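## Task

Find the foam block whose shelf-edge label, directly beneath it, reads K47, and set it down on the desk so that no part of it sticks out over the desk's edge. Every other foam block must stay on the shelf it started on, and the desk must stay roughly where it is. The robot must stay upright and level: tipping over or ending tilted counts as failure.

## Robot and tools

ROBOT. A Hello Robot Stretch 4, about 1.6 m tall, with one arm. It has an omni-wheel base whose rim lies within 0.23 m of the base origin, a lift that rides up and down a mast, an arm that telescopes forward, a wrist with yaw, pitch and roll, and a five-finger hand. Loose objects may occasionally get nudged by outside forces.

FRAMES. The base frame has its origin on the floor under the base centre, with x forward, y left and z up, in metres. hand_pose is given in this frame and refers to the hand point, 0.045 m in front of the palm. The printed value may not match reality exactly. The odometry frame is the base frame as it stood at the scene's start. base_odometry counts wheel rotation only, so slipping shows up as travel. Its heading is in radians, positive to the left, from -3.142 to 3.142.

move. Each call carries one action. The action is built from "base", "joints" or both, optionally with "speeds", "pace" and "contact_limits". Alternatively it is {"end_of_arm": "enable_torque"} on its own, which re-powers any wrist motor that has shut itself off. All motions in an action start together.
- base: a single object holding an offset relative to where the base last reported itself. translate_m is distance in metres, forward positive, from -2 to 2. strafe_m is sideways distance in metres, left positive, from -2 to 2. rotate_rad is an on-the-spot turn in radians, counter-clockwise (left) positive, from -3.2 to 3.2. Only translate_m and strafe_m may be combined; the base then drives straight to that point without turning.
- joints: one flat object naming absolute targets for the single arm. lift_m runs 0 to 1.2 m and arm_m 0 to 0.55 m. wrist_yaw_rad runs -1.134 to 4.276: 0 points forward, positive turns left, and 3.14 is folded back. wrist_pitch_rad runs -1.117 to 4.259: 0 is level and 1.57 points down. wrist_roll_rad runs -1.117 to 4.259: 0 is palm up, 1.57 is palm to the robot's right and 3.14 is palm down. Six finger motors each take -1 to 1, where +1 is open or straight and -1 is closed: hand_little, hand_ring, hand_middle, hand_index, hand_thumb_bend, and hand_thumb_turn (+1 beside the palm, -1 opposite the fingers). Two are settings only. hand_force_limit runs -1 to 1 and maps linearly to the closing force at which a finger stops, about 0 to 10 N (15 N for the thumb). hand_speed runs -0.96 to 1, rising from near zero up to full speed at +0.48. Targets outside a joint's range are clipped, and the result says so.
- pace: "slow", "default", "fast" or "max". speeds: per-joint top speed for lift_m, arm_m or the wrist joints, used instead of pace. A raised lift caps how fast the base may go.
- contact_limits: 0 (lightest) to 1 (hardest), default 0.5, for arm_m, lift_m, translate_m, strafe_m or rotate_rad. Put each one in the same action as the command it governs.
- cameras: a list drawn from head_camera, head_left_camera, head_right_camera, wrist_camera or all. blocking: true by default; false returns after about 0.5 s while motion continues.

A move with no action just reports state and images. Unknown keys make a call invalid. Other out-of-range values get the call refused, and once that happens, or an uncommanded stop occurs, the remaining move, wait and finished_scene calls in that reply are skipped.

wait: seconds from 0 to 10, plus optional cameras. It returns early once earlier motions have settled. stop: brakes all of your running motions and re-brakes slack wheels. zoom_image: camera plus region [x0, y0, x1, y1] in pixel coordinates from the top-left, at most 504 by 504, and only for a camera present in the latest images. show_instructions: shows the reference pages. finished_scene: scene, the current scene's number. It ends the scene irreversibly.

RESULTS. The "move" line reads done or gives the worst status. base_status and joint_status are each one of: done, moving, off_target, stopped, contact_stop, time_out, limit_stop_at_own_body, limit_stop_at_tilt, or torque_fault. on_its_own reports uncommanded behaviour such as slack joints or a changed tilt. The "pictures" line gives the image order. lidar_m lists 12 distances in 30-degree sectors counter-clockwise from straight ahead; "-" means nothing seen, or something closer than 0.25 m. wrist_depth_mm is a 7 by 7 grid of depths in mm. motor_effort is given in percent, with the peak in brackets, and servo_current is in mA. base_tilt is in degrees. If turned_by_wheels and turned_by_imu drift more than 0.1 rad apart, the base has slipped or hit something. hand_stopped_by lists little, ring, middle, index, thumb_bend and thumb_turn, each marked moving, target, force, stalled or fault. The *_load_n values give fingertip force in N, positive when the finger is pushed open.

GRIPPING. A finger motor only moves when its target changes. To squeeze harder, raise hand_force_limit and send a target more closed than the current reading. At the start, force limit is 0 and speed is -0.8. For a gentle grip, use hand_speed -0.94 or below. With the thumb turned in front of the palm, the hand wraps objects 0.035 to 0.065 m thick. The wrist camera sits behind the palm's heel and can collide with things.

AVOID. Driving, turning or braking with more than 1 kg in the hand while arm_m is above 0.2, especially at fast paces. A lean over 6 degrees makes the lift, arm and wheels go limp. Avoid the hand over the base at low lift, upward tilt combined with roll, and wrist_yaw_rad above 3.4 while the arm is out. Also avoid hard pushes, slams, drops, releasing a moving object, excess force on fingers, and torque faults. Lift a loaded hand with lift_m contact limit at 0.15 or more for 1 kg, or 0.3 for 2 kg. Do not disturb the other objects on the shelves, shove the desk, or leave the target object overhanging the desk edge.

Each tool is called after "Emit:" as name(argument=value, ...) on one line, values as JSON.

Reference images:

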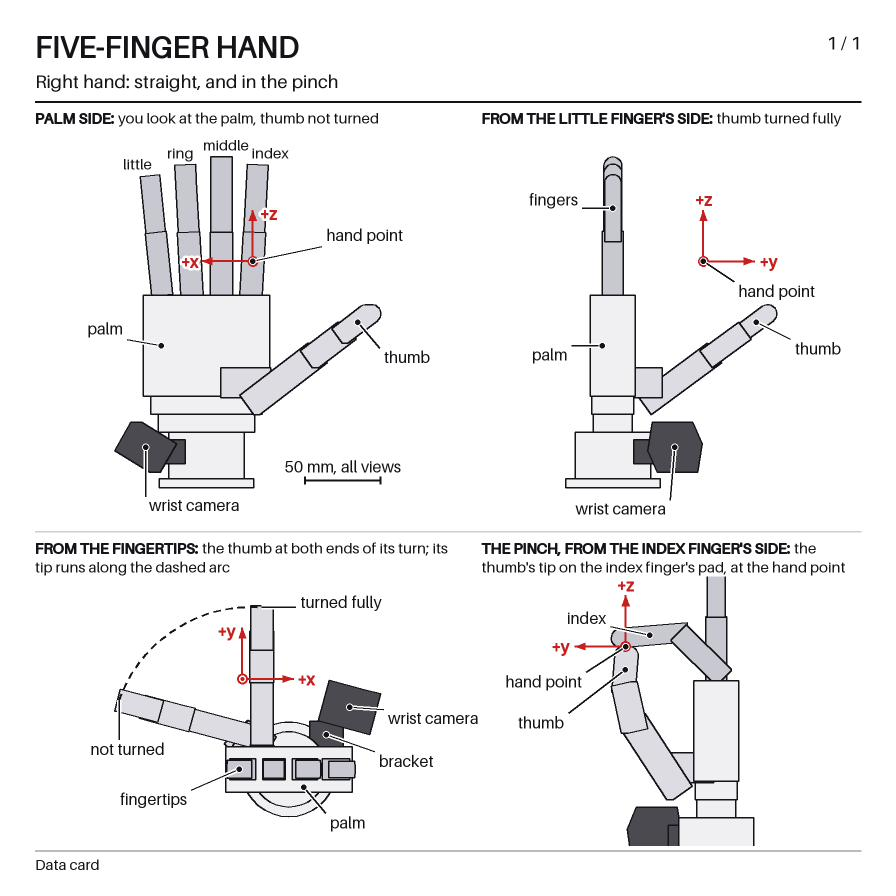

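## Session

Emit:
move(cameras=["head_camera", "head_left_camera", "head_right_camera"])

Scene clock: 0.00 s.
base_odometry: x=+0.000 y=+0.000 heading=+0.000
turned_by_wheels: +0.000
turned_by_imu: +0.000
base_tilt: forward=+0.1 right=+0.6
lidar_m: 1.25 2.24 2.29 2.71 2.62 2.63 1.65 1.22 1.24 1.53 1.02 1.03
base_status: not commanded
joint_positions: lift_m=+0.241 arm_m=+0.000 wrist_yaw_rad=+3.046 wrist_pitch_rad=+0.004 wrist_roll_rad=+0.000 hand_little=+1.000 hand_ring=+1.000 hand_middle=+1.000 hand_index=+1.000 hand_thumb_turn=+1.000 hand_thumb_bend=+1.000 hand_force_limit=+0.000 hand_speed=-0.800
joint_status: not commanded
measured_speeds: all 0
hand_stopped_by: target,target,target,target,target,target
little_load_n: 0.0
ring_load_n: 0.0
middle_load_n: 0.5
index_load_n: 0.0
thumb_bend_load_n: 0.0
thumb_turn_load_n: 0.0
motor_effort: lift_m=+21 arm_m=-4 wheel_0=+1 wheel_1=-1 wheel_2=+0
servo_current: wrist_yaw_rad=46 wrist_pitch_rad=46 wrist_roll_rad=39
hand_pose: x=-0.0381 y=+0.1389 z=+0.4790 quat_wxyz=(-0.475, -0.476, +0.524, +0.522) (m; base frame)
wrist_depth_mm: 135 226 - - - - - / 134 138 - - - - - / 120 154 - - - - - / 134 179 - - - - - / 133 - - - - - - / 1366 1537 1576 1708 1863 - - / 1160 1078 113 120 - - -
pictures: head_camera, head_left_camera, head_right_camera
Images, in order (width x height): head_camera 420x560, head_left_camera 420x672, head_right_camera 420x672.

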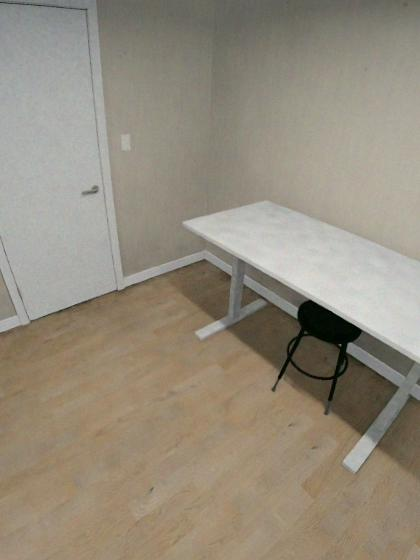

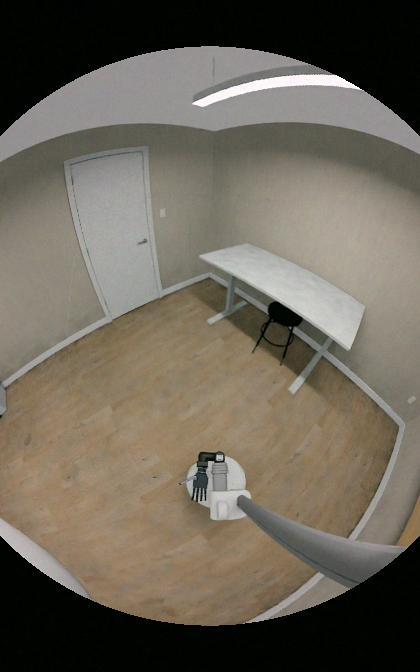

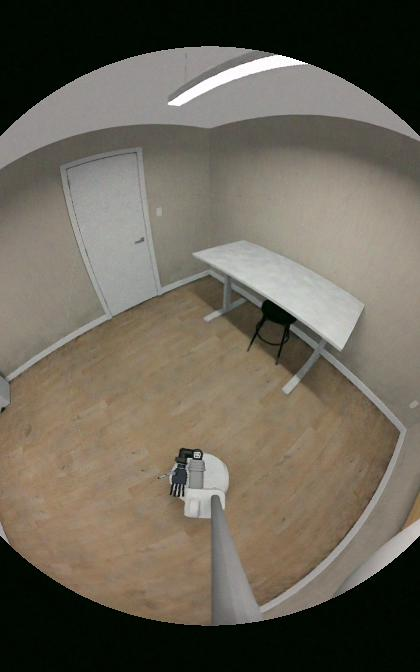

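Emit:
move(base={"rotate_rad": 2.3}, joints={"hand_thumb_turn": -1.0, "lift_m": 0.5}, pace="fast", cameras=["head_camera", "head_left_camera"])

Scene clock: 13.97 s.
move: done
base_odometry: x=+0.000 y=+0.000 heading=+2.300
turned_by_wheels: +2.300
turned_by_imu: +2.341
base_tilt: forward=+0.1 right=+0.5
lidar_m: 2.64 2.01 1.53 1.21 1.31 1.86 1.01 1.09 1.58 2.25 2.40 2.75
base_status: done
joint_positions: lift_m=+0.500 arm_m=+0.000 wrist_yaw_rad=+3.046 wrist_pitch_rad=+0.004 wrist_roll_rad=+0.000 hand_little=+1.000 hand_ring=+1.000 hand_middle=+1.000 hand_index=+1.000 hand_thumb_turn=-1.000 hand_thumb_bend=+1.000 hand_force_limit=+0.000 hand_speed=-0.800
joint_status: all done
measured_speeds: all 0
hand_stopped_by: target,target,target,target,target,target
little_load_n: 0.0
ring_load_n: 0.0
middle_load_n: 0.0
index_load_n: 0.0
thumb_bend_load_n: 0.0
thumb_turn_load_n: 0.0
motor_effort: lift_m=+25(33) arm_m=-4(5) wheel_0=-1(8) wheel_1=+0(8) wheel_2=+0(12)
servo_current: wrist_yaw_rad=46(59) wrist_pitch_rad=39(59) wrist_roll_rad=26(39)
hand_pose: x=-0.0381 y=+0.1389 z=+0.7372 quat_wxyz=(-0.475, -0.476, +0.524, +0.522) (m; base frame)
wrist_depth_mm: 135 231 - - - - - / 134 141 - 115 - - - / 122 159 - - - - - / 134 186 - - - - - / 136 - - - - - - / 1255 - 183 - - - - / 1808 1576 113 - - 1618 1576
pictures: head_camera, head_left_camera
Images, in order (width x height): head_camera 420x560, head_left_camera 420x672.

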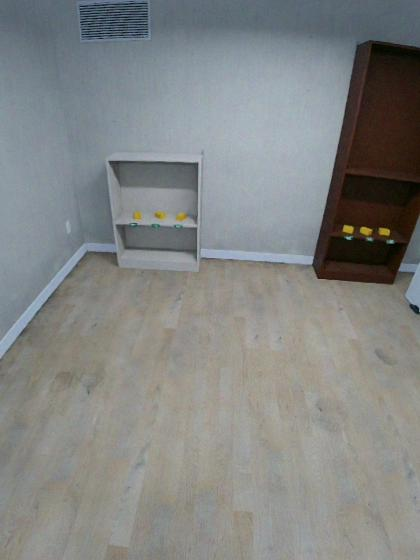

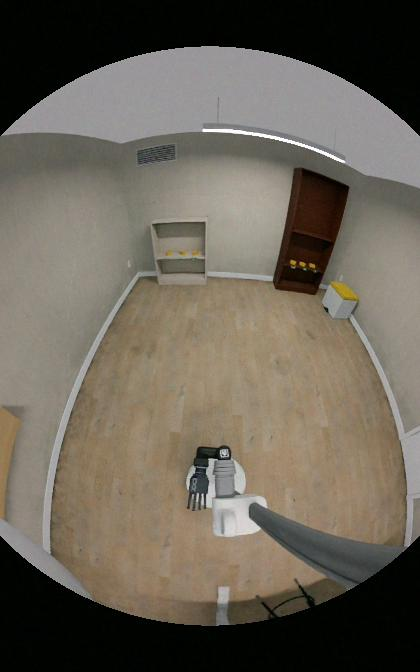

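Emit:
zoom_image(camera="head_camera", region=[100, 190, 220, 250])

Emit:
zoom_image(camera="head_camera", region=[320, 205, 420, 255])

Scaled by 4.200 from the camera's 420x560 image, which has a finer 1200x1600 frame.

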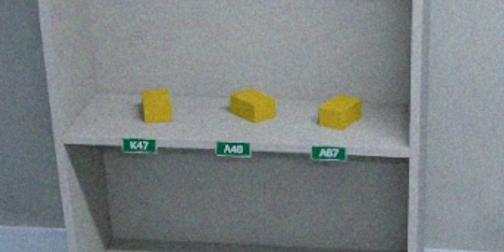

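Scaled by 5.040 from the camera's 420x560 image, which has a finer 1200x1600 frame.

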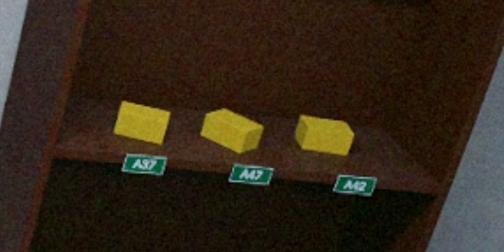

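Emit:
move(base={"rotate_rad": -0.12}, joints={"wrist_yaw_rad": 1.4, "hand_thumb_bend": 0.85})

Emit:
move(base={"translate_m": 1.6, "strafe_m": 0.9}, joints={"wrist_yaw_rad": 0.0, "wrist_pitch_rad": 0.56, "wrist_roll_rad": 3.14, "lift_m": 0.45}, cameras=["head_camera", "wrist_camera"])

Emit:
zoom_image(camera="head_camera", region=[150, 330, 290, 430])

Scene clock: 40.97 s.
move: done
base_odometry: x=+0.000 y=+0.000 heading=+2.180
turned_by_wheels: -0.120
turned_by_imu: -0.120
base_tilt: forward=+0.2 right=+0.5
lidar_m: 2.65 2.30 1.58 1.22 1.27 1.94 1.03 1.07 1.36 2.23 2.32 2.69
base_status: done
joint_positions: lift_m=+0.500 arm_m=+0.000 wrist_yaw_rad=+1.402 wrist_pitch_rad=+0.004 wrist_roll_rad=+0.000 hand_little=+1.000 hand_ring=+1.000 hand_middle=+1.000 hand_index=+1.000 hand_thumb_turn=-1.000 hand_thumb_bend=+0.850 hand_force_limit=+0.000 hand_speed=-0.800
joint_status: all done
measured_speeds: all 0
hand_stopped_by: target,target,target,target,target,target
little_load_n: 0.0
ring_load_n: 0.0
middle_load_n: 0.0
index_load_n: 0.0
thumb_bend_load_n: 0.0
thumb_turn_load_n: 0.0
motor_effort: lift_m=+24(25) arm_m=-4(4) wheel_0=+1(5) wheel_1=-1(5) wheel_2=+1(5)
servo_current: wrist_yaw_rad=52(104) wrist_pitch_rad=33(65) wrist_roll_rad=33(39)
hand_pose: x=+0.3250 y=+0.1987 z=+0.7372 quat_wxyz=(+0.059, +0.060, +0.706, +0.703) (m; base frame)
wrist_depth_mm: - - - - - - - / - - - - - - - / - - - 106 - - - / 1042 1098 - - - - - / - - - - - - - / - - 183 - - - 1983 / - 114 113 - - 1661 1576
pictures: none

Scene clock: 48.43 s.
move: done
base_odometry: x=-1.654 y=+0.797 heading=+2.180
turned_by_wheels: +0.000
turned_by_imu: +0.008
base_tilt: forward=+0.1 right=+0.6
lidar_m: 0.94 1.01 0.72 0.68 0.71 0.94 1.68 2.91 3.28 2.66 1.92 1.03
base_status: done
joint_positions: lift_m=+0.450 arm_m=+0.000 wrist_yaw_rad=+0.002 wrist_pitch_rad=+0.559 wrist_roll_rad=+3.138 hand_little=+1.000 hand_ring=+1.000 hand_middle=+1.000 hand_index=+1.000 hand_thumb_turn=-1.000 hand_thumb_bend=+0.850 hand_force_limit=+0.000 hand_speed=-0.800
joint_status: all done
measured_speeds: all 0
hand_stopped_by: target,target,target,target,target,target
little_load_n: 0.0
ring_load_n: 0.0
middle_load_n: 0.0
index_load_n: 0.0
thumb_bend_load_n: 0.0
thumb_turn_load_n: 0.0
motor_effort: lift_m=+16(20) arm_m=-4(4) wheel_0=+1(3) wheel_1=+0(9) wheel_2=+0(9)
servo_current: wrist_yaw_rad=59(117) wrist_pitch_rad=39(91) wrist_roll_rad=33(72)
hand_pose: x=+0.3271 y=-0.0565 z=+0.4600 quat_wxyz=(-0.342, +0.620, -0.617, +0.343) (m; base frame)
wrist_depth_mm: 554 559 574 591 597 603 603 / 627 640 654 640 668 683 683 / 741 759 778 110 809 809 820 / 904 931 917 - 960 1008 991 / 1182 960 976 1008 - 1205 - / 1118 976 1078 - - 1098 1078 / 1025 768 113 - - 1008 1008
pictures: head_camera, wrist_camera
Images, in order (width x height): head_camera 420x560, wrist_camera 616x392.

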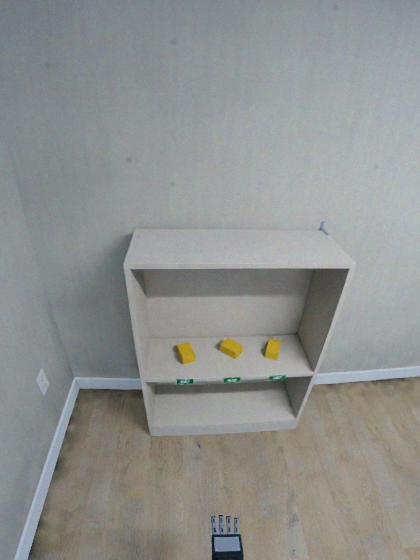

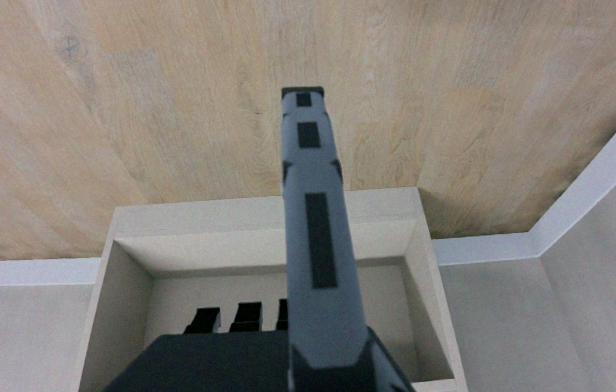

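Scaled by 3.600 from the camera's 420x560 image, which has a finer 1200x1600 frame.

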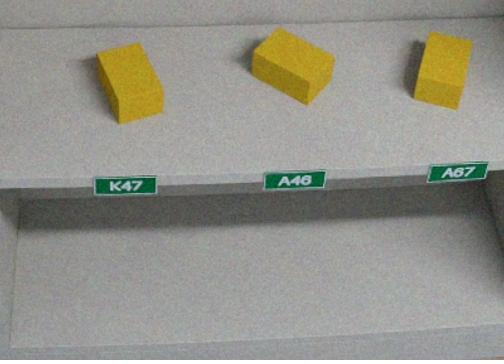

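Emit:
move(base={"translate_m": 0.46, "strafe_m": -0.09}, joints={"wrist_yaw_rad": 1.99, "lift_m": 0.62, "hand_index": 0.45, "hand_middle": 0.45, "hand_ring": 0.45, "hand_little": 0.45, "hand_speed": -0.5})

Emit:
move(joints={"arm_m": 0.44}, cameras=["wrist_camera", "head_camera"])

Emit:
zoom_image(camera="head_camera", region=[110, 340, 250, 480])

Scene clock: 79.73 s.
move: done
base_odometry: x=-1.843 y=+1.226 heading=+2.180
turned_by_wheels: +0.000
turned_by_imu: +0.001
base_tilt: forward=+0.1 right=+0.5
lidar_m: 0.48 0.49 0.85 0.79 0.82 1.09 2.61 3.36 3.15 2.46 1.26 0.53
base_status: done
joint_positions: lift_m=+0.620 arm_m=+0.000 wrist_yaw_rad=+1.988 wrist_pitch_rad=+0.559 wrist_roll_rad=+3.138 hand_little=+0.450 hand_ring=+0.450 hand_middle=+0.450 hand_index=+0.450 hand_thumb_turn=-1.000 hand_thumb_bend=+0.850 hand_force_limit=+0.000 hand_speed=-0.500
joint_status: all done
measured_speeds: all 0
hand_stopped_by: target,target,target,target,target,target
little_load_n: 0.0
ring_load_n: 0.0
middle_load_n: 0.0
index_load_n: 0.0
thumb_bend_load_n: 0.0
thumb_turn_load_n: 0.0
motor_effort: lift_m=+25(32) arm_m=-4(4) wheel_0=-1(7) wheel_1=-1(4) wheel_2=+0(9)
servo_current: wrist_yaw_rad=52(117) wrist_pitch_rad=52(52) wrist_roll_rad=33(39)
hand_pose: x=+0.1601 y=+0.1654 z=+0.6293 quat_wxyz=(-0.474, +0.856, +0.182, -0.100) (m; base frame)
wrist_depth_mm: 732 732 759 768 798 788 788 / 809 842 854 854 891 917 904 / 866 931 991 110 1060 1098 1118 / - - - - - 1308 1366 / - - 190 - - - - / - - 164 - - - - / - 113 113 - - - -
pictures: none

Scene clock: 82.10 s.
move: done
base_odometry: x=-1.843 y=+1.226 heading=+2.180
turned_by_wheels: +0.000
turned_by_imu: +0.001
base_tilt: forward=+0.2 right=+0.5
lidar_m: 0.48 0.51 0.84 0.79 0.81 1.05 2.60 3.36 3.14 2.47 1.28 0.50
base_status: not commanded
joint_positions: lift_m=+0.620 arm_m=+0.440 wrist_yaw_rad=+1.988 wrist_pitch_rad=+0.559 wrist_roll_rad=+3.138 hand_little=+0.450 hand_ring=+0.450 hand_middle=+0.450 hand_index=+0.450 hand_thumb_turn=-1.000 hand_thumb_bend=+0.850 hand_force_limit=+0.000 hand_speed=-0.500
joint_status: all done
measured_speeds: all 0
hand_stopped_by: target,target,target,target,target,target
little_load_n: 0.0
ring_load_n: 0.0
middle_load_n: 0.0
index_load_n: 0.0
thumb_bend_load_n: 0.0
thumb_turn_load_n: 0.0
motor_effort: lift_m=+25(25) arm_m=+5(7) wheel_0=-1(1) wheel_1=-1(2) wheel_2=-1(1)
servo_current: wrist_yaw_rad=52(59) wrist_pitch_rad=33(52) wrist_roll_rad=26(39)
hand_pose: x=+0.5996 y=+0.1654 z=+0.6293 quat_wxyz=(-0.474, +0.855, +0.183, -0.100) (m; base frame)
wrist_depth_mm: 202 234 195 197 243 707 591 / 219 265 255 215 283 904 904 / 234 317 324 110 1025 1078 1098 / 253 325 357 - - 1308 1366 / 266 298 301 - - - - / 249 273 172 - - - - / 236 245 113 - - - -
pictures: head_camera, wrist_camera
Images, in order (width x height): head_camera 420x560, wrist_camera 616x392.

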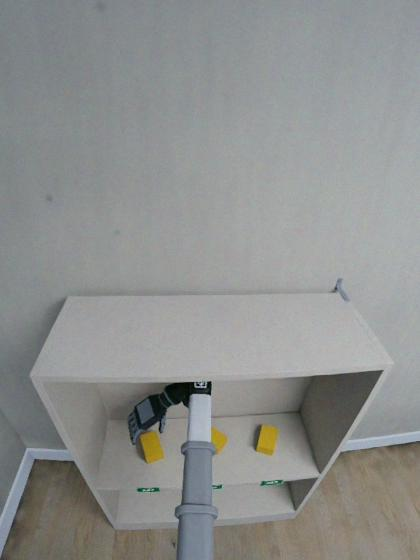

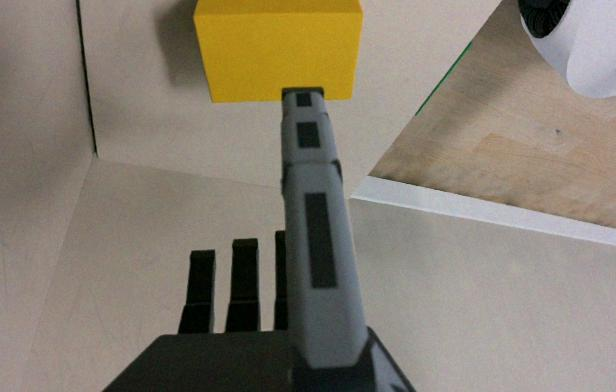

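Scaled by 3.600 from the camera's 420x560 image, which has a finer 1200x1600 frame.

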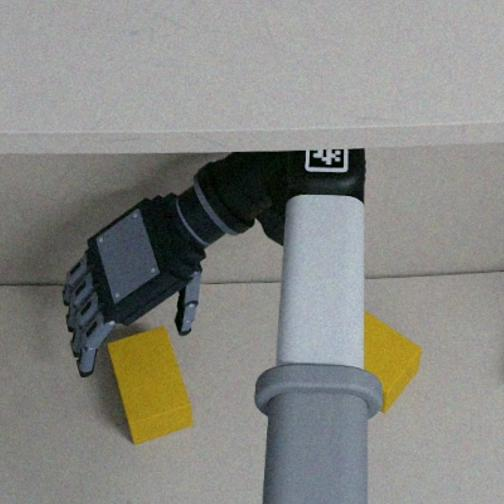

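Emit:
move(joints={"arm_m": 0.454, "lift_m": 0.545}, pace="slow", cameras=["wrist_camera"])

Scene clock: 101.10 s.
move: done
base_odometry: x=-1.843 y=+1.226 heading=+2.180
turned_by_wheels: +0.000
turned_by_imu: +0.002
base_tilt: forward=+0.1 right=+0.5
lidar_m: 0.47 0.51 0.85 0.80 0.83 1.11 2.58 3.39 3.13 2.47 1.24 0.54
base_status: not commanded
joint_positions: lift_m=+0.545 arm_m=+0.454 wrist_yaw_rad=+1.988 wrist_pitch_rad=+0.559 wrist_roll_rad=+3.138 hand_little=+0.450 hand_ring=+0.450 hand_middle=+0.450 hand_index=+0.450 hand_thumb_turn=-1.000 hand_thumb_bend=+0.850 hand_force_limit=+0.000 hand_speed=-0.500
joint_status: all done
measured_speeds: all 0
hand_stopped_by: target,target,target,target,target,target
little_load_n: 0.0
ring_load_n: 0.0
middle_load_n: 0.0
index_load_n: 0.0
thumb_bend_load_n: 0.0
thumb_turn_load_n: 0.0
motor_effort: lift_m=+15(24) arm_m=+5(7) wheel_0=-1(1) wheel_1=-1(1) wheel_2=-1(1)
servo_current: wrist_yaw_rad=52(59) wrist_pitch_rad=33(52) wrist_roll_rad=26(39)
hand_pose: x=+0.6136 y=+0.1654 z=+0.5551 quat_wxyz=(-0.474, +0.855, +0.183, -0.100) (m; base frame)
wrist_depth_mm: 155 158 163 165 168 164 - / 171 181 164 160 166 192 193 / 195 212 166 110 160 229 1008 / 211 258 253 - 270 1229 1229 / 228 296 303 - - 1308 1464 / 240 273 172 - - - - / 236 246 113 - - - -
pictures: wrist_camera
Images, in order (width x height): wrist_camera 616x392.

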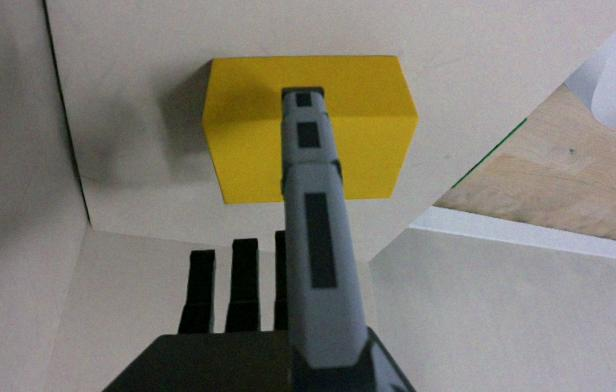

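Emit:
move(joints={"lift_m": 0.507}, pace="slow", contact_limits={"lift_m": 0.1}, cameras=["wrist_camera", "head_camera"])

Emit:
zoom_image(camera="head_camera", region=[110, 360, 230, 480])

Scene clock: 110.77 s.
move: done
base_odometry: x=-1.843 y=+1.226 heading=+2.180
turned_by_wheels: +0.000
turned_by_imu: +0.002
base_tilt: forward=+0.2 right=+0.4
lidar_m: 0.48 0.52 0.86 0.77 0.81 1.12 2.60 3.40 3.15 2.48 1.25 0.52
base_status: not commanded
joint_positions: lift_m=+0.507 arm_m=+0.454 wrist_yaw_rad=+1.988 wrist_pitch_rad=+0.559 wrist_roll_rad=+3.138 hand_little=+0.450 hand_ring=+0.450 hand_middle=+0.450 hand_index=+0.450 hand_thumb_turn=-1.000 hand_thumb_bend=+0.850 hand_force_limit=+0.000 hand_speed=-0.500
joint_status: all done
measured_speeds: all 0
hand_stopped_by: target,target,target,target,target,target
little_load_n: 0.0
ring_load_n: 0.0
middle_load_n: 0.0
index_load_n: 0.0
thumb_bend_load_n: -0.5
thumb_turn_load_n: 0.0
motor_effort: lift_m=+15(21) arm_m=+6(6) wheel_0=-1(1) wheel_1=+0(1) wheel_2=+0(1)
servo_current: wrist_yaw_rad=52(59) wrist_pitch_rad=39(46) wrist_roll_rad=26(39)
contact_limits: lift_m 0.1
hand_pose: x=+0.6136 y=+0.1654 z=+0.5171 quat_wxyz=(-0.474, +0.855, +0.183, -0.100) (m; base frame)
wrist_depth_mm: 115 118 122 122 126 127 - / 132 135 138 137 144 145 - / 157 160 147 110 142 174 176 / 189 195 131 - 130 215 1205 / 223 249 181 158 - 1281 1397 / 240 273 172 - - - - / 237 246 113 - - - -
pictures: head_camera, wrist_camera
Images, in order (width x height): head_camera 420x560, wrist_camera 616x392.

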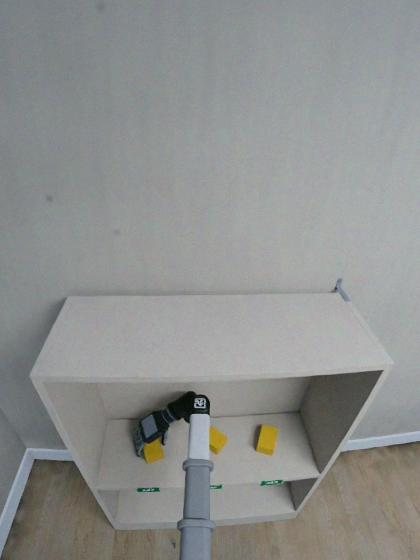

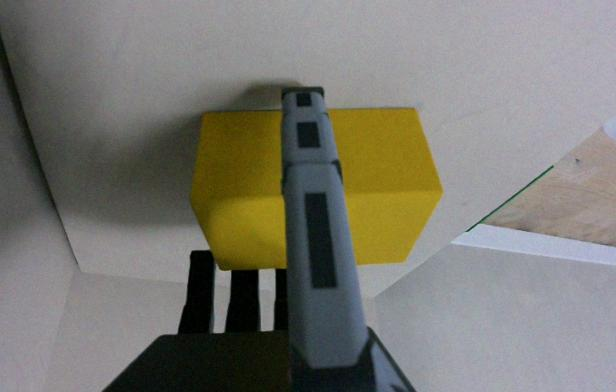

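Scaled by 4.200 from the camera's 420x560 image, which has a finer 1200x1600 frame.

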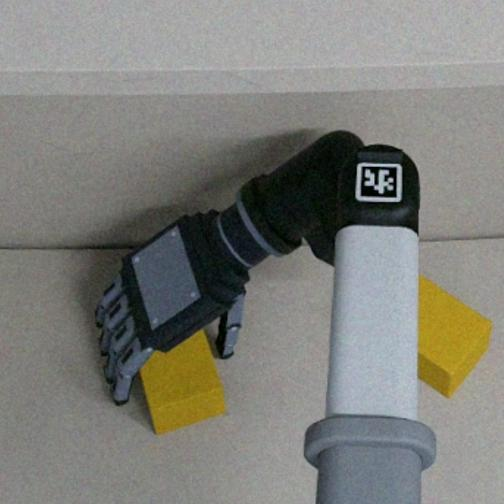

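Emit:
move(joints={"hand_speed": -0.91, "hand_force_limit": -0.5, "hand_index": -0.5, "hand_middle": -0.5, "hand_thumb_bend": 0.0}, cameras=["wrist_camera"])

Emit:
move(joints={"hand_speed": -0.94, "hand_force_limit": 0.2, "hand_index": -0.6, "hand_middle": -0.6, "hand_thumb_bend": -0.1}, cameras=["wrist_camera"])

Scene clock: 120.10 s.
move: off_target
base_odometry: x=-1.843 y=+1.226 heading=+2.180
turned_by_wheels: +0.000
turned_by_imu: +0.003
base_tilt: forward=+0.1 right=+0.5
lidar_m: 0.47 0.50 0.87 0.79 0.83 1.08 2.57 3.38 3.16 2.47 1.25 0.53
base_status: not commanded
joint_positions: lift_m=+0.507 arm_m=+0.454 wrist_yaw_rad=+1.988 wrist_pitch_rad=+0.559 wrist_roll_rad=+3.138 hand_little=+0.450 hand_ring=+0.450 hand_middle=+0.216 hand_index=+0.208 hand_thumb_turn=-1.000 hand_thumb_bend=+0.733 hand_force_limit=-0.500 hand_speed=-0.910
joint_status: hand_middle off_target (ended at +0.216, target -0.500); hand_index off_target (ended at +0.208, target -0.500); hand_thumb_bend off_target (ended at +0.733, target +0.000); the others done
measured_speeds: all 0
hand_stopped_by: target,target,force,force,force,target
little_load_n: 0.0
ring_load_n: 0.0
middle_load_n: 1.5
index_load_n: 3.5
thumb_bend_load_n: 5.0
thumb_turn_load_n: -0.5
motor_effort: lift_m=+15(15) arm_m=+5(6) wheel_0=-1(1) wheel_1=-1(2) wheel_2=-1(1)
servo_current: wrist_yaw_rad=52(59) wrist_pitch_rad=33(59) wrist_roll_rad=26(39)
contact_limits: lift_m 0.1
hand_pose: x=+0.6136 y=+0.1654 z=+0.5171 quat_wxyz=(-0.474, +0.855, +0.183, -0.100) (m; base frame)
wrist_depth_mm: 115 118 122 122 126 127 - / 132 135 138 138 144 145 - / 157 160 140 113 138 175 176 / 190 195 128 - 129 216 1205 / 224 250 182 158 - 1308 1366 / 241 274 172 - - - - / 236 246 113 - - - -
pictures: wrist_camera
Images, in order (width x height): wrist_camera 616x392.

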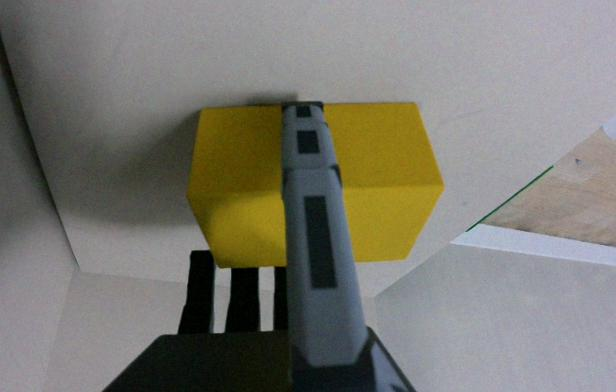

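Scene clock: 120.73 s.
move: off_target
base_odometry: x=-1.843 y=+1.226 heading=+2.180
turned_by_wheels: +0.000
turned_by_imu: +0.000
base_tilt: forward=+0.2 right=+0.6
lidar_m: 0.49 0.49 0.84 0.79 0.83 1.09 2.58 3.36 3.15 2.45 1.21 0.52
base_status: not commanded
joint_positions: lift_m=+0.507 arm_m=+0.454 wrist_yaw_rad=+1.988 wrist_pitch_rad=+0.559 wrist_roll_rad=+3.138 hand_little=+0.450 hand_ring=+0.450 hand_middle=+0.196 hand_index=+0.193 hand_thumb_turn=-1.000 hand_thumb_bend=+0.731 hand_force_limit=+0.200 hand_speed=-0.940
joint_status: hand_middle off_target (ended at +0.196, target -0.600); hand_index off_target (ended at +0.193, target -0.600); hand_thumb_bend off_target (ended at +0.731, target -0.100); the others done
measured_speeds: all 0
hand_stopped_by: target,target,force,force,force,target
little_load_n: -0.5
ring_load_n: 0.0
middle_load_n: 7.0
index_load_n: 4.5
thumb_bend_load_n: 11.0
thumb_turn_load_n: 0.0
motor_effort: lift_m=+15(15) arm_m=+6(6) wheel_0=-1(1) wheel_1=-1(1) wheel_2=-1(1)
servo_current: wrist_yaw_rad=46(52) wrist_pitch_rad=20(52) wrist_roll_rad=26(33)
contact_limits: lift_m 0.1
hand_pose: x=+0.6136 y=+0.1654 z=+0.5171 quat_wxyz=(-0.474, +0.855, +0.183, -0.100) (m; base frame)
wrist_depth_mm: 116 118 123 122 127 128 - / 133 135 138 138 144 145 - / 158 161 136 113 137 175 176 / 190 195 127 - 128 216 1205 / 224 250 182 158 - 1281 1397 / 239 273 172 - - - - / 236 245 113 - - - -
pictures: wrist_camera
Images, in order (width x height): wrist_camera 616x392.

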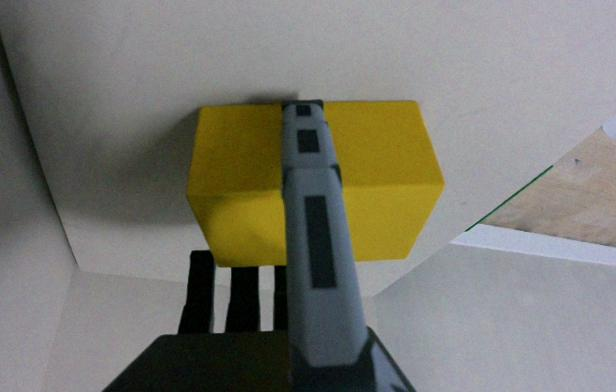

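Emit:
move(joints={"lift_m": 0.62}, pace="slow", cameras=["wrist_camera"])

Emit:
move(joints={"arm_m": 0.05}, speeds={"arm_m": 0.2}, cameras=["wrist_camera"])

Emit:
move(base={"translate_m": -0.8}, cameras=["wrist_camera", "head_camera"])

Scene clock: 136.80 s.
move: done
base_odometry: x=-1.843 y=+1.226 heading=+2.180
turned_by_wheels: +0.000
turned_by_imu: +0.002
base_tilt: forward=+0.1 right=+0.5
lidar_m: 0.49 0.49 0.85 0.80 0.81 1.09 2.58 3.37 3.15 2.48 1.27 0.54
base_status: not commanded
joint_positions: lift_m=+0.620 arm_m=+0.454 wrist_yaw_rad=+1.988 wrist_pitch_rad=+0.559 wrist_roll_rad=+3.138 hand_little=+0.450 hand_ring=+0.450 hand_middle=+0.196 hand_index=+0.193 hand_thumb_turn=-1.000 hand_thumb_bend=+0.731 hand_force_limit=+0.200 hand_speed=-0.940
joint_status: all done
measured_speeds: all 0
hand_stopped_by: target,target,force,force,force,target
little_load_n: 0.0
ring_load_n: 0.0
middle_load_n: 7.0
index_load_n: 4.5
thumb_bend_load_n: 11.5
thumb_turn_load_n: 0.0
motor_effort: lift_m=+25(31) arm_m=+5(6) wheel_0=-1(1) wheel_1=-1(2) wheel_2=-1(1)
servo_current: wrist_yaw_rad=46(65) wrist_pitch_rad=33(59) wrist_roll_rad=39(39)
hand_pose: x=+0.6136 y=+0.1654 z=+0.6292 quat_wxyz=(-0.474, +0.855, +0.183, -0.100) (m; base frame)
wrist_depth_mm: 174 232 240 246 242 250 597 / 186 262 265 270 274 891 891 / 198 314 139 113 137 1078 1118 / 212 327 127 - 128 1366 1397 / 229 300 182 158 - - - / 240 274 172 - - - - / 236 247 113 - - - -
pictures: wrist_camera
Images, in order (width x height): wrist_camera 616x392.

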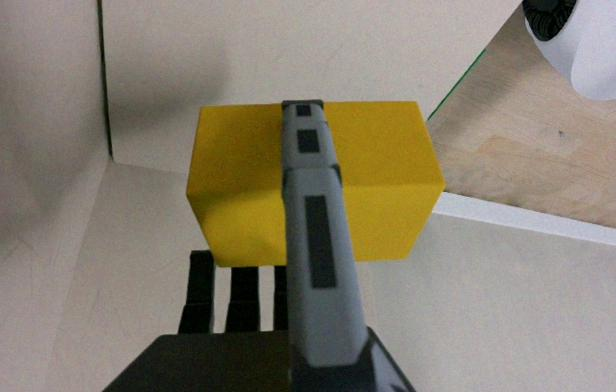

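Scene clock: 139.60 s.
move: done
base_odometry: x=-1.843 y=+1.226 heading=+2.180
turned_by_wheels: +0.000
turned_by_imu: +0.001
base_tilt: forward=+0.1 right=+0.5
lidar_m: 0.49 0.48 0.87 0.79 0.81 1.06 2.58 3.36 3.14 2.48 1.24 0.53
base_status: not commanded
joint_positions: lift_m=+0.620 arm_m=+0.050 wrist_yaw_rad=+1.988 wrist_pitch_rad=+0.559 wrist_roll_rad=+3.138 hand_little=+0.450 hand_ring=+0.450 hand_middle=+0.196 hand_index=+0.193 hand_thumb_turn=-1.000 hand_thumb_bend=+0.732 hand_force_limit=+0.200 hand_speed=-0.940
joint_status: all done
measured_speeds: all 0
hand_stopped_by: target,target,force,force,force,target
little_load_n: 0.0
ring_load_n: 0.0
middle_load_n: 7.0
index_load_n: 4.5
thumb_bend_load_n: 11.5
thumb_turn_load_n: 0.0
motor_effort: lift_m=+25(25) arm_m=-5(7) wheel_0=-1(1) wheel_1=-1(1) wheel_2=-1(1)
servo_current: wrist_yaw_rad=46(59) wrist_pitch_rad=39(59) wrist_roll_rad=33(39)
hand_pose: x=+0.2098 y=+0.1654 z=+0.6293 quat_wxyz=(-0.474, +0.855, +0.183, -0.100) (m; base frame)
wrist_depth_mm: 723 741 759 768 788 788 788 / 820 842 842 854 854 904 904 / 854 917 139 112 137 1078 1098 / - - 126 - 128 1336 1397 / 683 - 166 158 - - - / - - 164 - - - - / - 113 113 - - - -
pictures: wrist_camera
Images, in order (width x height): wrist_camera 616x392.

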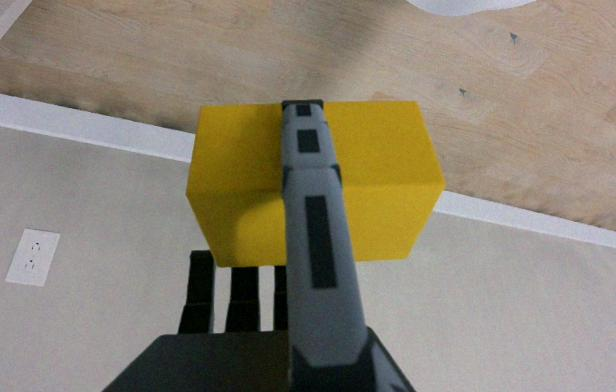

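Scene clock: 143.73 s.
move: done
base_odometry: x=-1.386 y=+0.570 heading=+2.180
turned_by_wheels: +0.000
turned_by_imu: +0.002
base_tilt: forward=+0.1 right=+0.5
lidar_m: 1.28 1.14 0.79 0.72 0.76 1.03 1.62 2.49 3.17 2.99 2.16 1.40
base_status: done
joint_positions: lift_m=+0.620 arm_m=+0.050 wrist_yaw_rad=+1.988 wrist_pitch_rad=+0.559 wrist_roll_rad=+3.138 hand_little=+0.450 hand_ring=+0.450 hand_middle=+0.196 hand_index=+0.193 hand_thumb_turn=-1.000 hand_thumb_bend=+0.732 hand_force_limit=+0.200 hand_speed=-0.940
joint_status: not commanded
measured_speeds: all 0
hand_stopped_by: target,target,force,force,force,target
little_load_n: 0.0
ring_load_n: 0.0
middle_load_n: 7.0
index_load_n: 4.5
thumb_bend_load_n: 11.5
thumb_turn_load_n: 0.0
motor_effort: lift_m=+24(25) arm_m=-5(6) wheel_0=+1(5) wheel_1=+1(6) wheel_2=-2(10)
servo_current: wrist_yaw_rad=46(59) wrist_pitch_rad=46(59) wrist_roll_rad=33(39)
hand_pose: x=+0.2098 y=+0.1654 z=+0.6293 quat_wxyz=(-0.474, +0.855, +0.183, -0.100) (m; base frame)
wrist_depth_mm: 723 732 759 768 788 798 798 / 798 842 842 842 866 904 917 / - 866 136 112 137 1078 1098 / - - 126 - 128 1308 1366 / - - 165 158 - - - / - - 163 - - - - / - 114 113 - - - -
pictures: head_camera, wrist_camera
Images, in order (width x height): head_camera 420x560, wrist_camera 616x392.

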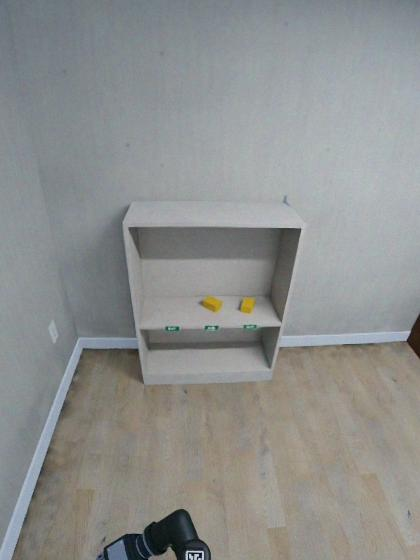

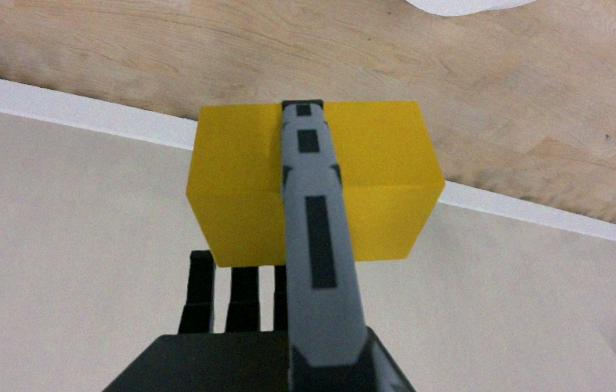

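Emit:
move(base={"rotate_rad": -3.05}, joints={"wrist_yaw_rad": 0.0})

Emit:
move(base={"translate_m": 1.3, "strafe_m": 1.2}, joints={"lift_m": 1.05, "arm_m": 0.0}, cameras=["head_camera"])

Scene clock: 151.03 s.
move: done
base_odometry: x=-1.385 y=+0.570 heading=-0.870
turned_by_wheels: -3.050
turned_by_imu: -3.097
base_tilt: forward=+0.1 right=+0.5
lidar_m: 2.25 2.46 3.12 2.67 2.18 1.37 1.30 1.08 0.79 0.73 0.78 1.11
base_status: done
joint_positions: lift_m=+0.620 arm_m=+0.050 wrist_yaw_rad=+0.002 wrist_pitch_rad=+0.559 wrist_roll_rad=+3.138 hand_little=+0.450 hand_ring=+0.450 hand_middle=+0.196 hand_index=+0.193 hand_thumb_turn=-1.000 hand_thumb_bend=+0.732 hand_force_limit=+0.200 hand_speed=-0.940
joint_status: all done
measured_speeds: all 0
hand_stopped_by: target,target,force,force,force,target
little_load_n: 0.0
ring_load_n: 0.0
middle_load_n: 7.0
index_load_n: 4.5
thumb_bend_load_n: 11.5
thumb_turn_load_n: 0.0
motor_effort: lift_m=+24(24) arm_m=-6(6) wheel_0=+0(6) wheel_1=+0(8) wheel_2=+0(9)
servo_current: wrist_yaw_rad=59(117) wrist_pitch_rad=46(59) wrist_roll_rad=26(39)
hand_pose: x=+0.3769 y=-0.0565 z=+0.6294 quat_wxyz=(-0.342, +0.620, -0.617, +0.343) (m; base frame)
wrist_depth_mm: 732 732 759 768 778 788 798 / 820 831 831 854 854 904 904 / 946 991 138 112 137 1078 1098 / 1098 1229 127 - 128 1397 1366 / - 1464 182 158 - 1808 1863 / - 1921 172 - - - - / - 113 113 - - - -
pictures: none

Scene clock: 158.37 s.
move: done
base_odometry: x=+0.370 y=+0.350 heading=-0.870
turned_by_wheels: +0.000
turned_by_imu: +0.010
base_tilt: forward=+0.2 right=+0.5
lidar_m: 1.06 1.12 1.82 1.74 1.86 2.36 2.66 2.75 2.05 1.74 1.84 1.12
base_status: done
joint_positions: lift_m=+1.050 arm_m=+0.000 wrist_yaw_rad=+0.002 wrist_pitch_rad=+0.559 wrist_roll_rad=+3.138 hand_little=+0.450 hand_ring=+0.450 hand_middle=+0.196 hand_index=+0.193 hand_thumb_turn=-1.000 hand_thumb_bend=+0.732 hand_force_limit=+0.200 hand_speed=-0.940
joint_status: all done
measured_speeds: all 0
hand_stopped_by: target,target,force,force,force,target
little_load_n: 0.0
ring_load_n: 0.0
middle_load_n: 7.0
index_load_n: 4.5
thumb_bend_load_n: 11.5
thumb_turn_load_n: 0.0
motor_effort: lift_m=+24(31) arm_m=-6(7) wheel_0=-1(4) wheel_1=-1(9) wheel_2=+0(7)
servo_current: wrist_yaw_rad=46(59) wrist_pitch_rad=33(65) wrist_roll_rad=33(39)
hand_pose: x=+0.3272 y=-0.0565 z=+1.0593 quat_wxyz=(-0.342, +0.620, -0.617, +0.343) (m; base frame)
wrist_depth_mm: 1182 1182 1205 1229 1255 1281 1255 / 1336 1366 1366 1366 1430 1464 1430 / 1576 1618 139 112 137 1756 1808 / 1983 1983 126 - 128 - - / - - 166 158 - - - / - - 163 - - - - / - 113 113 - - - -
pictures: head_camera
Images, in order (width x height): head_camera 420x560.

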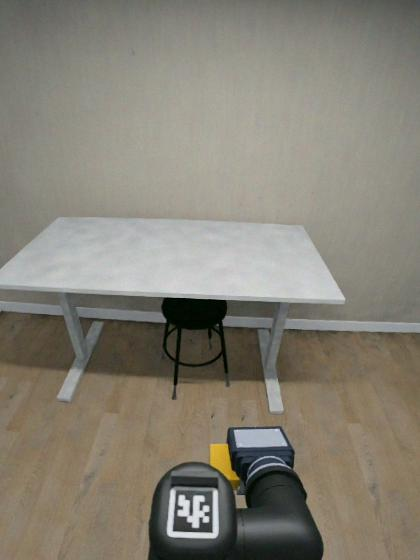

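Emit:
move(base={"translate_m": 0.57})

Emit:
move(joints={"arm_m": 0.355}, speeds={"arm_m": 0.25})

Emit:
move(joints={"lift_m": 0.93}, pace="slow", contact_limits={"lift_m": 0.1}, cameras=["head_camera", "wrist_camera"])

Scene clock: 167.60 s.
move: done
base_odometry: x=+0.738 y=-0.086 heading=-0.870
turned_by_wheels: +0.000
turned_by_imu: +0.001
base_tilt: forward=+0.1 right=+0.6
lidar_m: 0.48 0.52 0.73 1.70 1.80 2.59 3.29 2.79 1.81 1.75 0.68 0.52
base_status: done
joint_positions: lift_m=+1.050 arm_m=+0.000 wrist_yaw_rad=+0.002 wrist_pitch_rad=+0.559 wrist_roll_rad=+3.138 hand_little=+0.450 hand_ring=+0.450 hand_middle=+0.196 hand_index=+0.193 hand_thumb_turn=-1.000 hand_thumb_bend=+0.732 hand_force_limit=+0.200 hand_speed=-0.940
joint_status: not commanded
measured_speeds: all 0
hand_stopped_by: target,target,force,force,force,target
little_load_n: 0.0
ring_load_n: 0.0
middle_load_n: 7.0
index_load_n: 4.5
thumb_bend_load_n: 11.5
thumb_turn_load_n: 0.0
motor_effort: lift_m=+25(25) arm_m=-5(6) wheel_0=-1(7) wheel_1=-2(6) wheel_2=+0(9)
servo_current: wrist_yaw_rad=52(59) wrist_pitch_rad=46(59) wrist_roll_rad=39(39)
hand_pose: x=+0.3272 y=-0.0565 z=+1.0593 quat_wxyz=(-0.342, +0.620, -0.617, +0.343) (m; base frame)
wrist_depth_mm: 1160 1182 1205 1229 1229 1205 1281 / 1308 1308 1336 891 1366 1430 - / 415 424 138 112 137 466 449 / 473 484 127 - 128 535 539 / 574 585 182 158 - - - / 1060 1042 163 - - 1138 1160 / 991 991 113 - - 1078 1098
pictures: none

Scene clock: 169.93 s.
move: done
base_odometry: x=+0.738 y=-0.086 heading=-0.870
turned_by_wheels: +0.000
turned_by_imu: +0.001
base_tilt: forward=+0.2 right=+0.6
lidar_m: 0.48 0.50 0.74 1.69 1.82 2.55 3.32 2.80 1.81 1.75 0.70 0.52
base_status: not commanded
joint_positions: lift_m=+1.050 arm_m=+0.355 wrist_yaw_rad=+0.002 wrist_pitch_rad=+0.559 wrist_roll_rad=+3.138 hand_little=+0.450 hand_ring=+0.450 hand_middle=+0.196 hand_index=+0.193 hand_thumb_turn=-1.000 hand_thumb_bend=+0.732 hand_force_limit=+0.200 hand_speed=-0.940
joint_status: all done
measured_speeds: all 0
hand_stopped_by: target,target,force,force,force,target
little_load_n: 0.0
ring_load_n: 0.0
middle_load_n: 7.0
index_load_n: 4.5
thumb_bend_load_n: 11.5
thumb_turn_load_n: 0.0
motor_effort: lift_m=+24(25) arm_m=+6(7) wheel_0=-1(1) wheel_1=-1(2) wheel_2=-1(1)
servo_current: wrist_yaw_rad=52(59) wrist_pitch_rad=33(59) wrist_roll_rad=33(39)
hand_pose: x=+0.6816 y=-0.0565 z=+1.0593 quat_wxyz=(-0.342, +0.620, -0.617, +0.343) (m; base frame)
wrist_depth_mm: 286 289 298 304 309 310 314 / 324 330 332 338 340 355 357 / 382 394 139 112 137 424 427 / 466 477 127 - 128 530 539 / 597 580 182 158 - 778 - / 723 741 172 - - 788 798 / 668 668 113 - - 732 741
pictures: none

Scene clock: 171.77 s.
move: done
base_odometry: x=+0.738 y=-0.086 heading=-0.870
turned_by_wheels: +0.000
turned_by_imu: +0.001
base_tilt: forward=+0.2 right=+0.5
lidar_m: 0.47 0.54 0.72 1.70 1.81 2.58 3.33 2.80 1.80 1.73 0.69 0.53
base_status: not commanded
joint_positions: lift_m=+0.930 arm_m=+0.355 wrist_yaw_rad=+0.002 wrist_pitch_rad=+0.559 wrist_roll_rad=+3.138 hand_little=+0.450 hand_ring=+0.450 hand_middle=+0.196 hand_index=+0.193 hand_thumb_turn=-1.000 hand_thumb_bend=+0.732 hand_force_limit=+0.200 hand_speed=-0.940
joint_status: all done
measured_speeds: all 0
hand_stopped_by: target,target,force,force,force,target
little_load_n: 0.0
ring_load_n: 0.0
middle_load_n: 7.0
index_load_n: 4.5
thumb_bend_load_n: 11.5
thumb_turn_load_n: 0.5
motor_effort: lift_m=+15(24) arm_m=+5(6) wheel_0=-1(1) wheel_1=-2(2) wheel_2=+0(1)
servo_current: wrist_yaw_rad=52(59) wrist_pitch_rad=39(52) wrist_roll_rad=26(39)
contact_limits: lift_m 0.1
hand_pose: x=+0.6816 y=-0.0565 z=+0.9401 quat_wxyz=(-0.342, +0.620, -0.617, +0.343) (m; base frame)
wrist_depth_mm: 167 167 173 176 179 180 - / 188 193 193 194 197 205 213 / 223 228 139 112 137 245 247 / 270 277 127 - 128 306 310 / 345 351 182 158 - 402 415 / 484 492 172 - - 574 615 / 661 661 113 - - 732 741
pictures: head_camera, wrist_camera
Images, in order (width x height): head_camera 420x560, wrist_camera 616x392.

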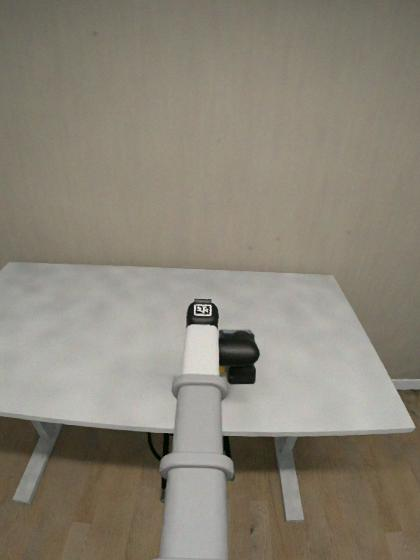

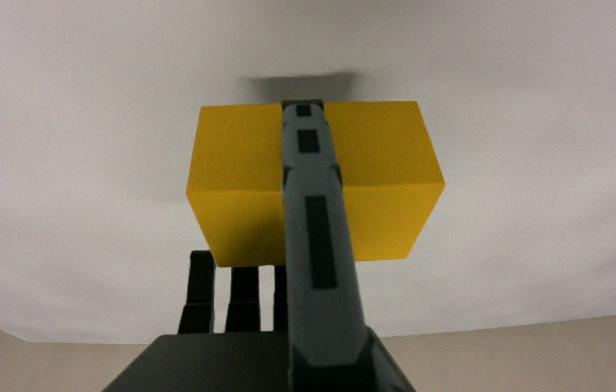

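Emit:
move(joints={"lift_m": 0.887}, pace="slow", contact_limits={"lift_m": 0.05})

Emit:
move(joints={"lift_m": 0.881}, pace="slow", contact_limits={"lift_m": 0.0}, cameras=["wrist_camera"])

Scene clock: 182.90 s.
move: done
base_odometry: x=+0.738 y=-0.086 heading=-0.870
turned_by_wheels: +0.000
turned_by_imu: +0.002
base_tilt: forward=+0.2 right=+0.6
lidar_m: 0.49 0.51 0.72 1.70 1.82 2.61 3.27 2.79 1.81 1.74 0.70 0.50
base_status: not commanded
joint_positions: lift_m=+0.887 arm_m=+0.355 wrist_yaw_rad=+0.002 wrist_pitch_rad=+0.559 wrist_roll_rad=+3.138 hand_little=+0.450 hand_ring=+0.450 hand_middle=+0.196 hand_index=+0.193 hand_thumb_turn=-1.000 hand_thumb_bend=+0.732 hand_force_limit=+0.200 hand_speed=-0.940
joint_status: all done
measured_speeds: all 0
hand_stopped_by: target,target,force,force,force,target
little_load_n: 0.0
ring_load_n: 0.0
middle_load_n: 7.0
index_load_n: 4.5
thumb_bend_load_n: 11.5
thumb_turn_load_n: 0.0
motor_effort: lift_m=+15(20) arm_m=+5(6) wheel_0=-1(1) wheel_1=-2(2) wheel_2=+0(1)
servo_current: wrist_yaw_rad=46(59) wrist_pitch_rad=33(52) wrist_roll_rad=33(39)
contact_limits: lift_m 0.05
hand_pose: x=+0.6816 y=-0.0565 z=+0.8971 quat_wxyz=(-0.342, +0.620, -0.617, +0.343) (m; base frame)
wrist_depth_mm: 124 123 128 128 132 130 - / 139 143 146 144 148 151 - / 164 170 139 112 137 181 - / 200 203 127 - 128 225 229 / 254 259 181 158 - 293 306 / 357 362 172 - - 427 469 / 530 477 113 - - 723 723
pictures: none

Scene clock: 183.53 s.
move: done
base_odometry: x=+0.738 y=-0.086 heading=-0.870
turned_by_wheels: +0.000
turned_by_imu: +0.000
base_tilt: forward=+0.2 right=+0.5
lidar_m: 0.49 0.54 0.72 1.70 1.83 2.58 3.31 2.77 1.82 1.74 0.71 0.50
base_status: not commanded
joint_positions: lift_m=+0.881 arm_m=+0.355 wrist_yaw_rad=+0.002 wrist_pitch_rad=+0.559 wrist_roll_rad=+3.138 hand_little=+0.450 hand_ring=+0.450 hand_middle=+0.196 hand_index=+0.193 hand_thumb_turn=-1.000 hand_thumb_bend=+0.732 hand_force_limit=+0.200 hand_speed=-0.940
joint_status: all done
measured_speeds: all 0
hand_stopped_by: target,target,force,force,force,target
little_load_n: 0.0
ring_load_n: 0.0
middle_load_n: 6.5
index_load_n: 4.0
thumb_bend_load_n: 11.5
thumb_turn_load_n: -0.5
motor_effort: lift_m=+14(18) arm_m=+6(6) wheel_0=-1(1) wheel_1=-2(2) wheel_2=+0(1)
servo_current: wrist_yaw_rad=52(59) wrist_pitch_rad=39(52) wrist_roll_rad=33(39)
contact_limits: lift_m 0
hand_pose: x=+0.6816 y=-0.0565 z=+0.8911 quat_wxyz=(-0.342, +0.620, -0.617, +0.343) (m; base frame)
wrist_depth_mm: 118 119 122 124 127 127 - / 132 134 139 138 144 145 - / 156 159 138 112 137 173 - / 191 195 127 - 128 216 219 / 244 248 182 158 - 282 294 / 342 347 172 - - 410 449 / 512 455 113 - - 707 723
pictures: wrist_camera
Images, in order (width x height): wrist_camera 616x392.

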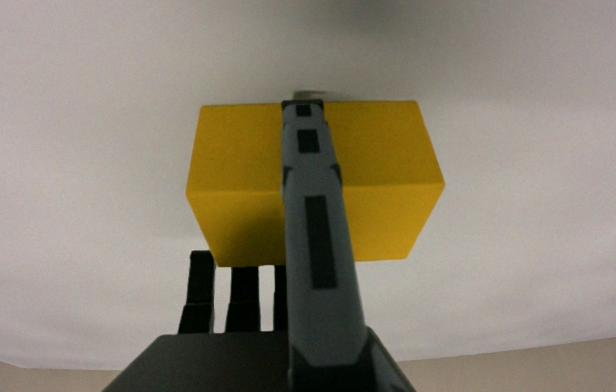

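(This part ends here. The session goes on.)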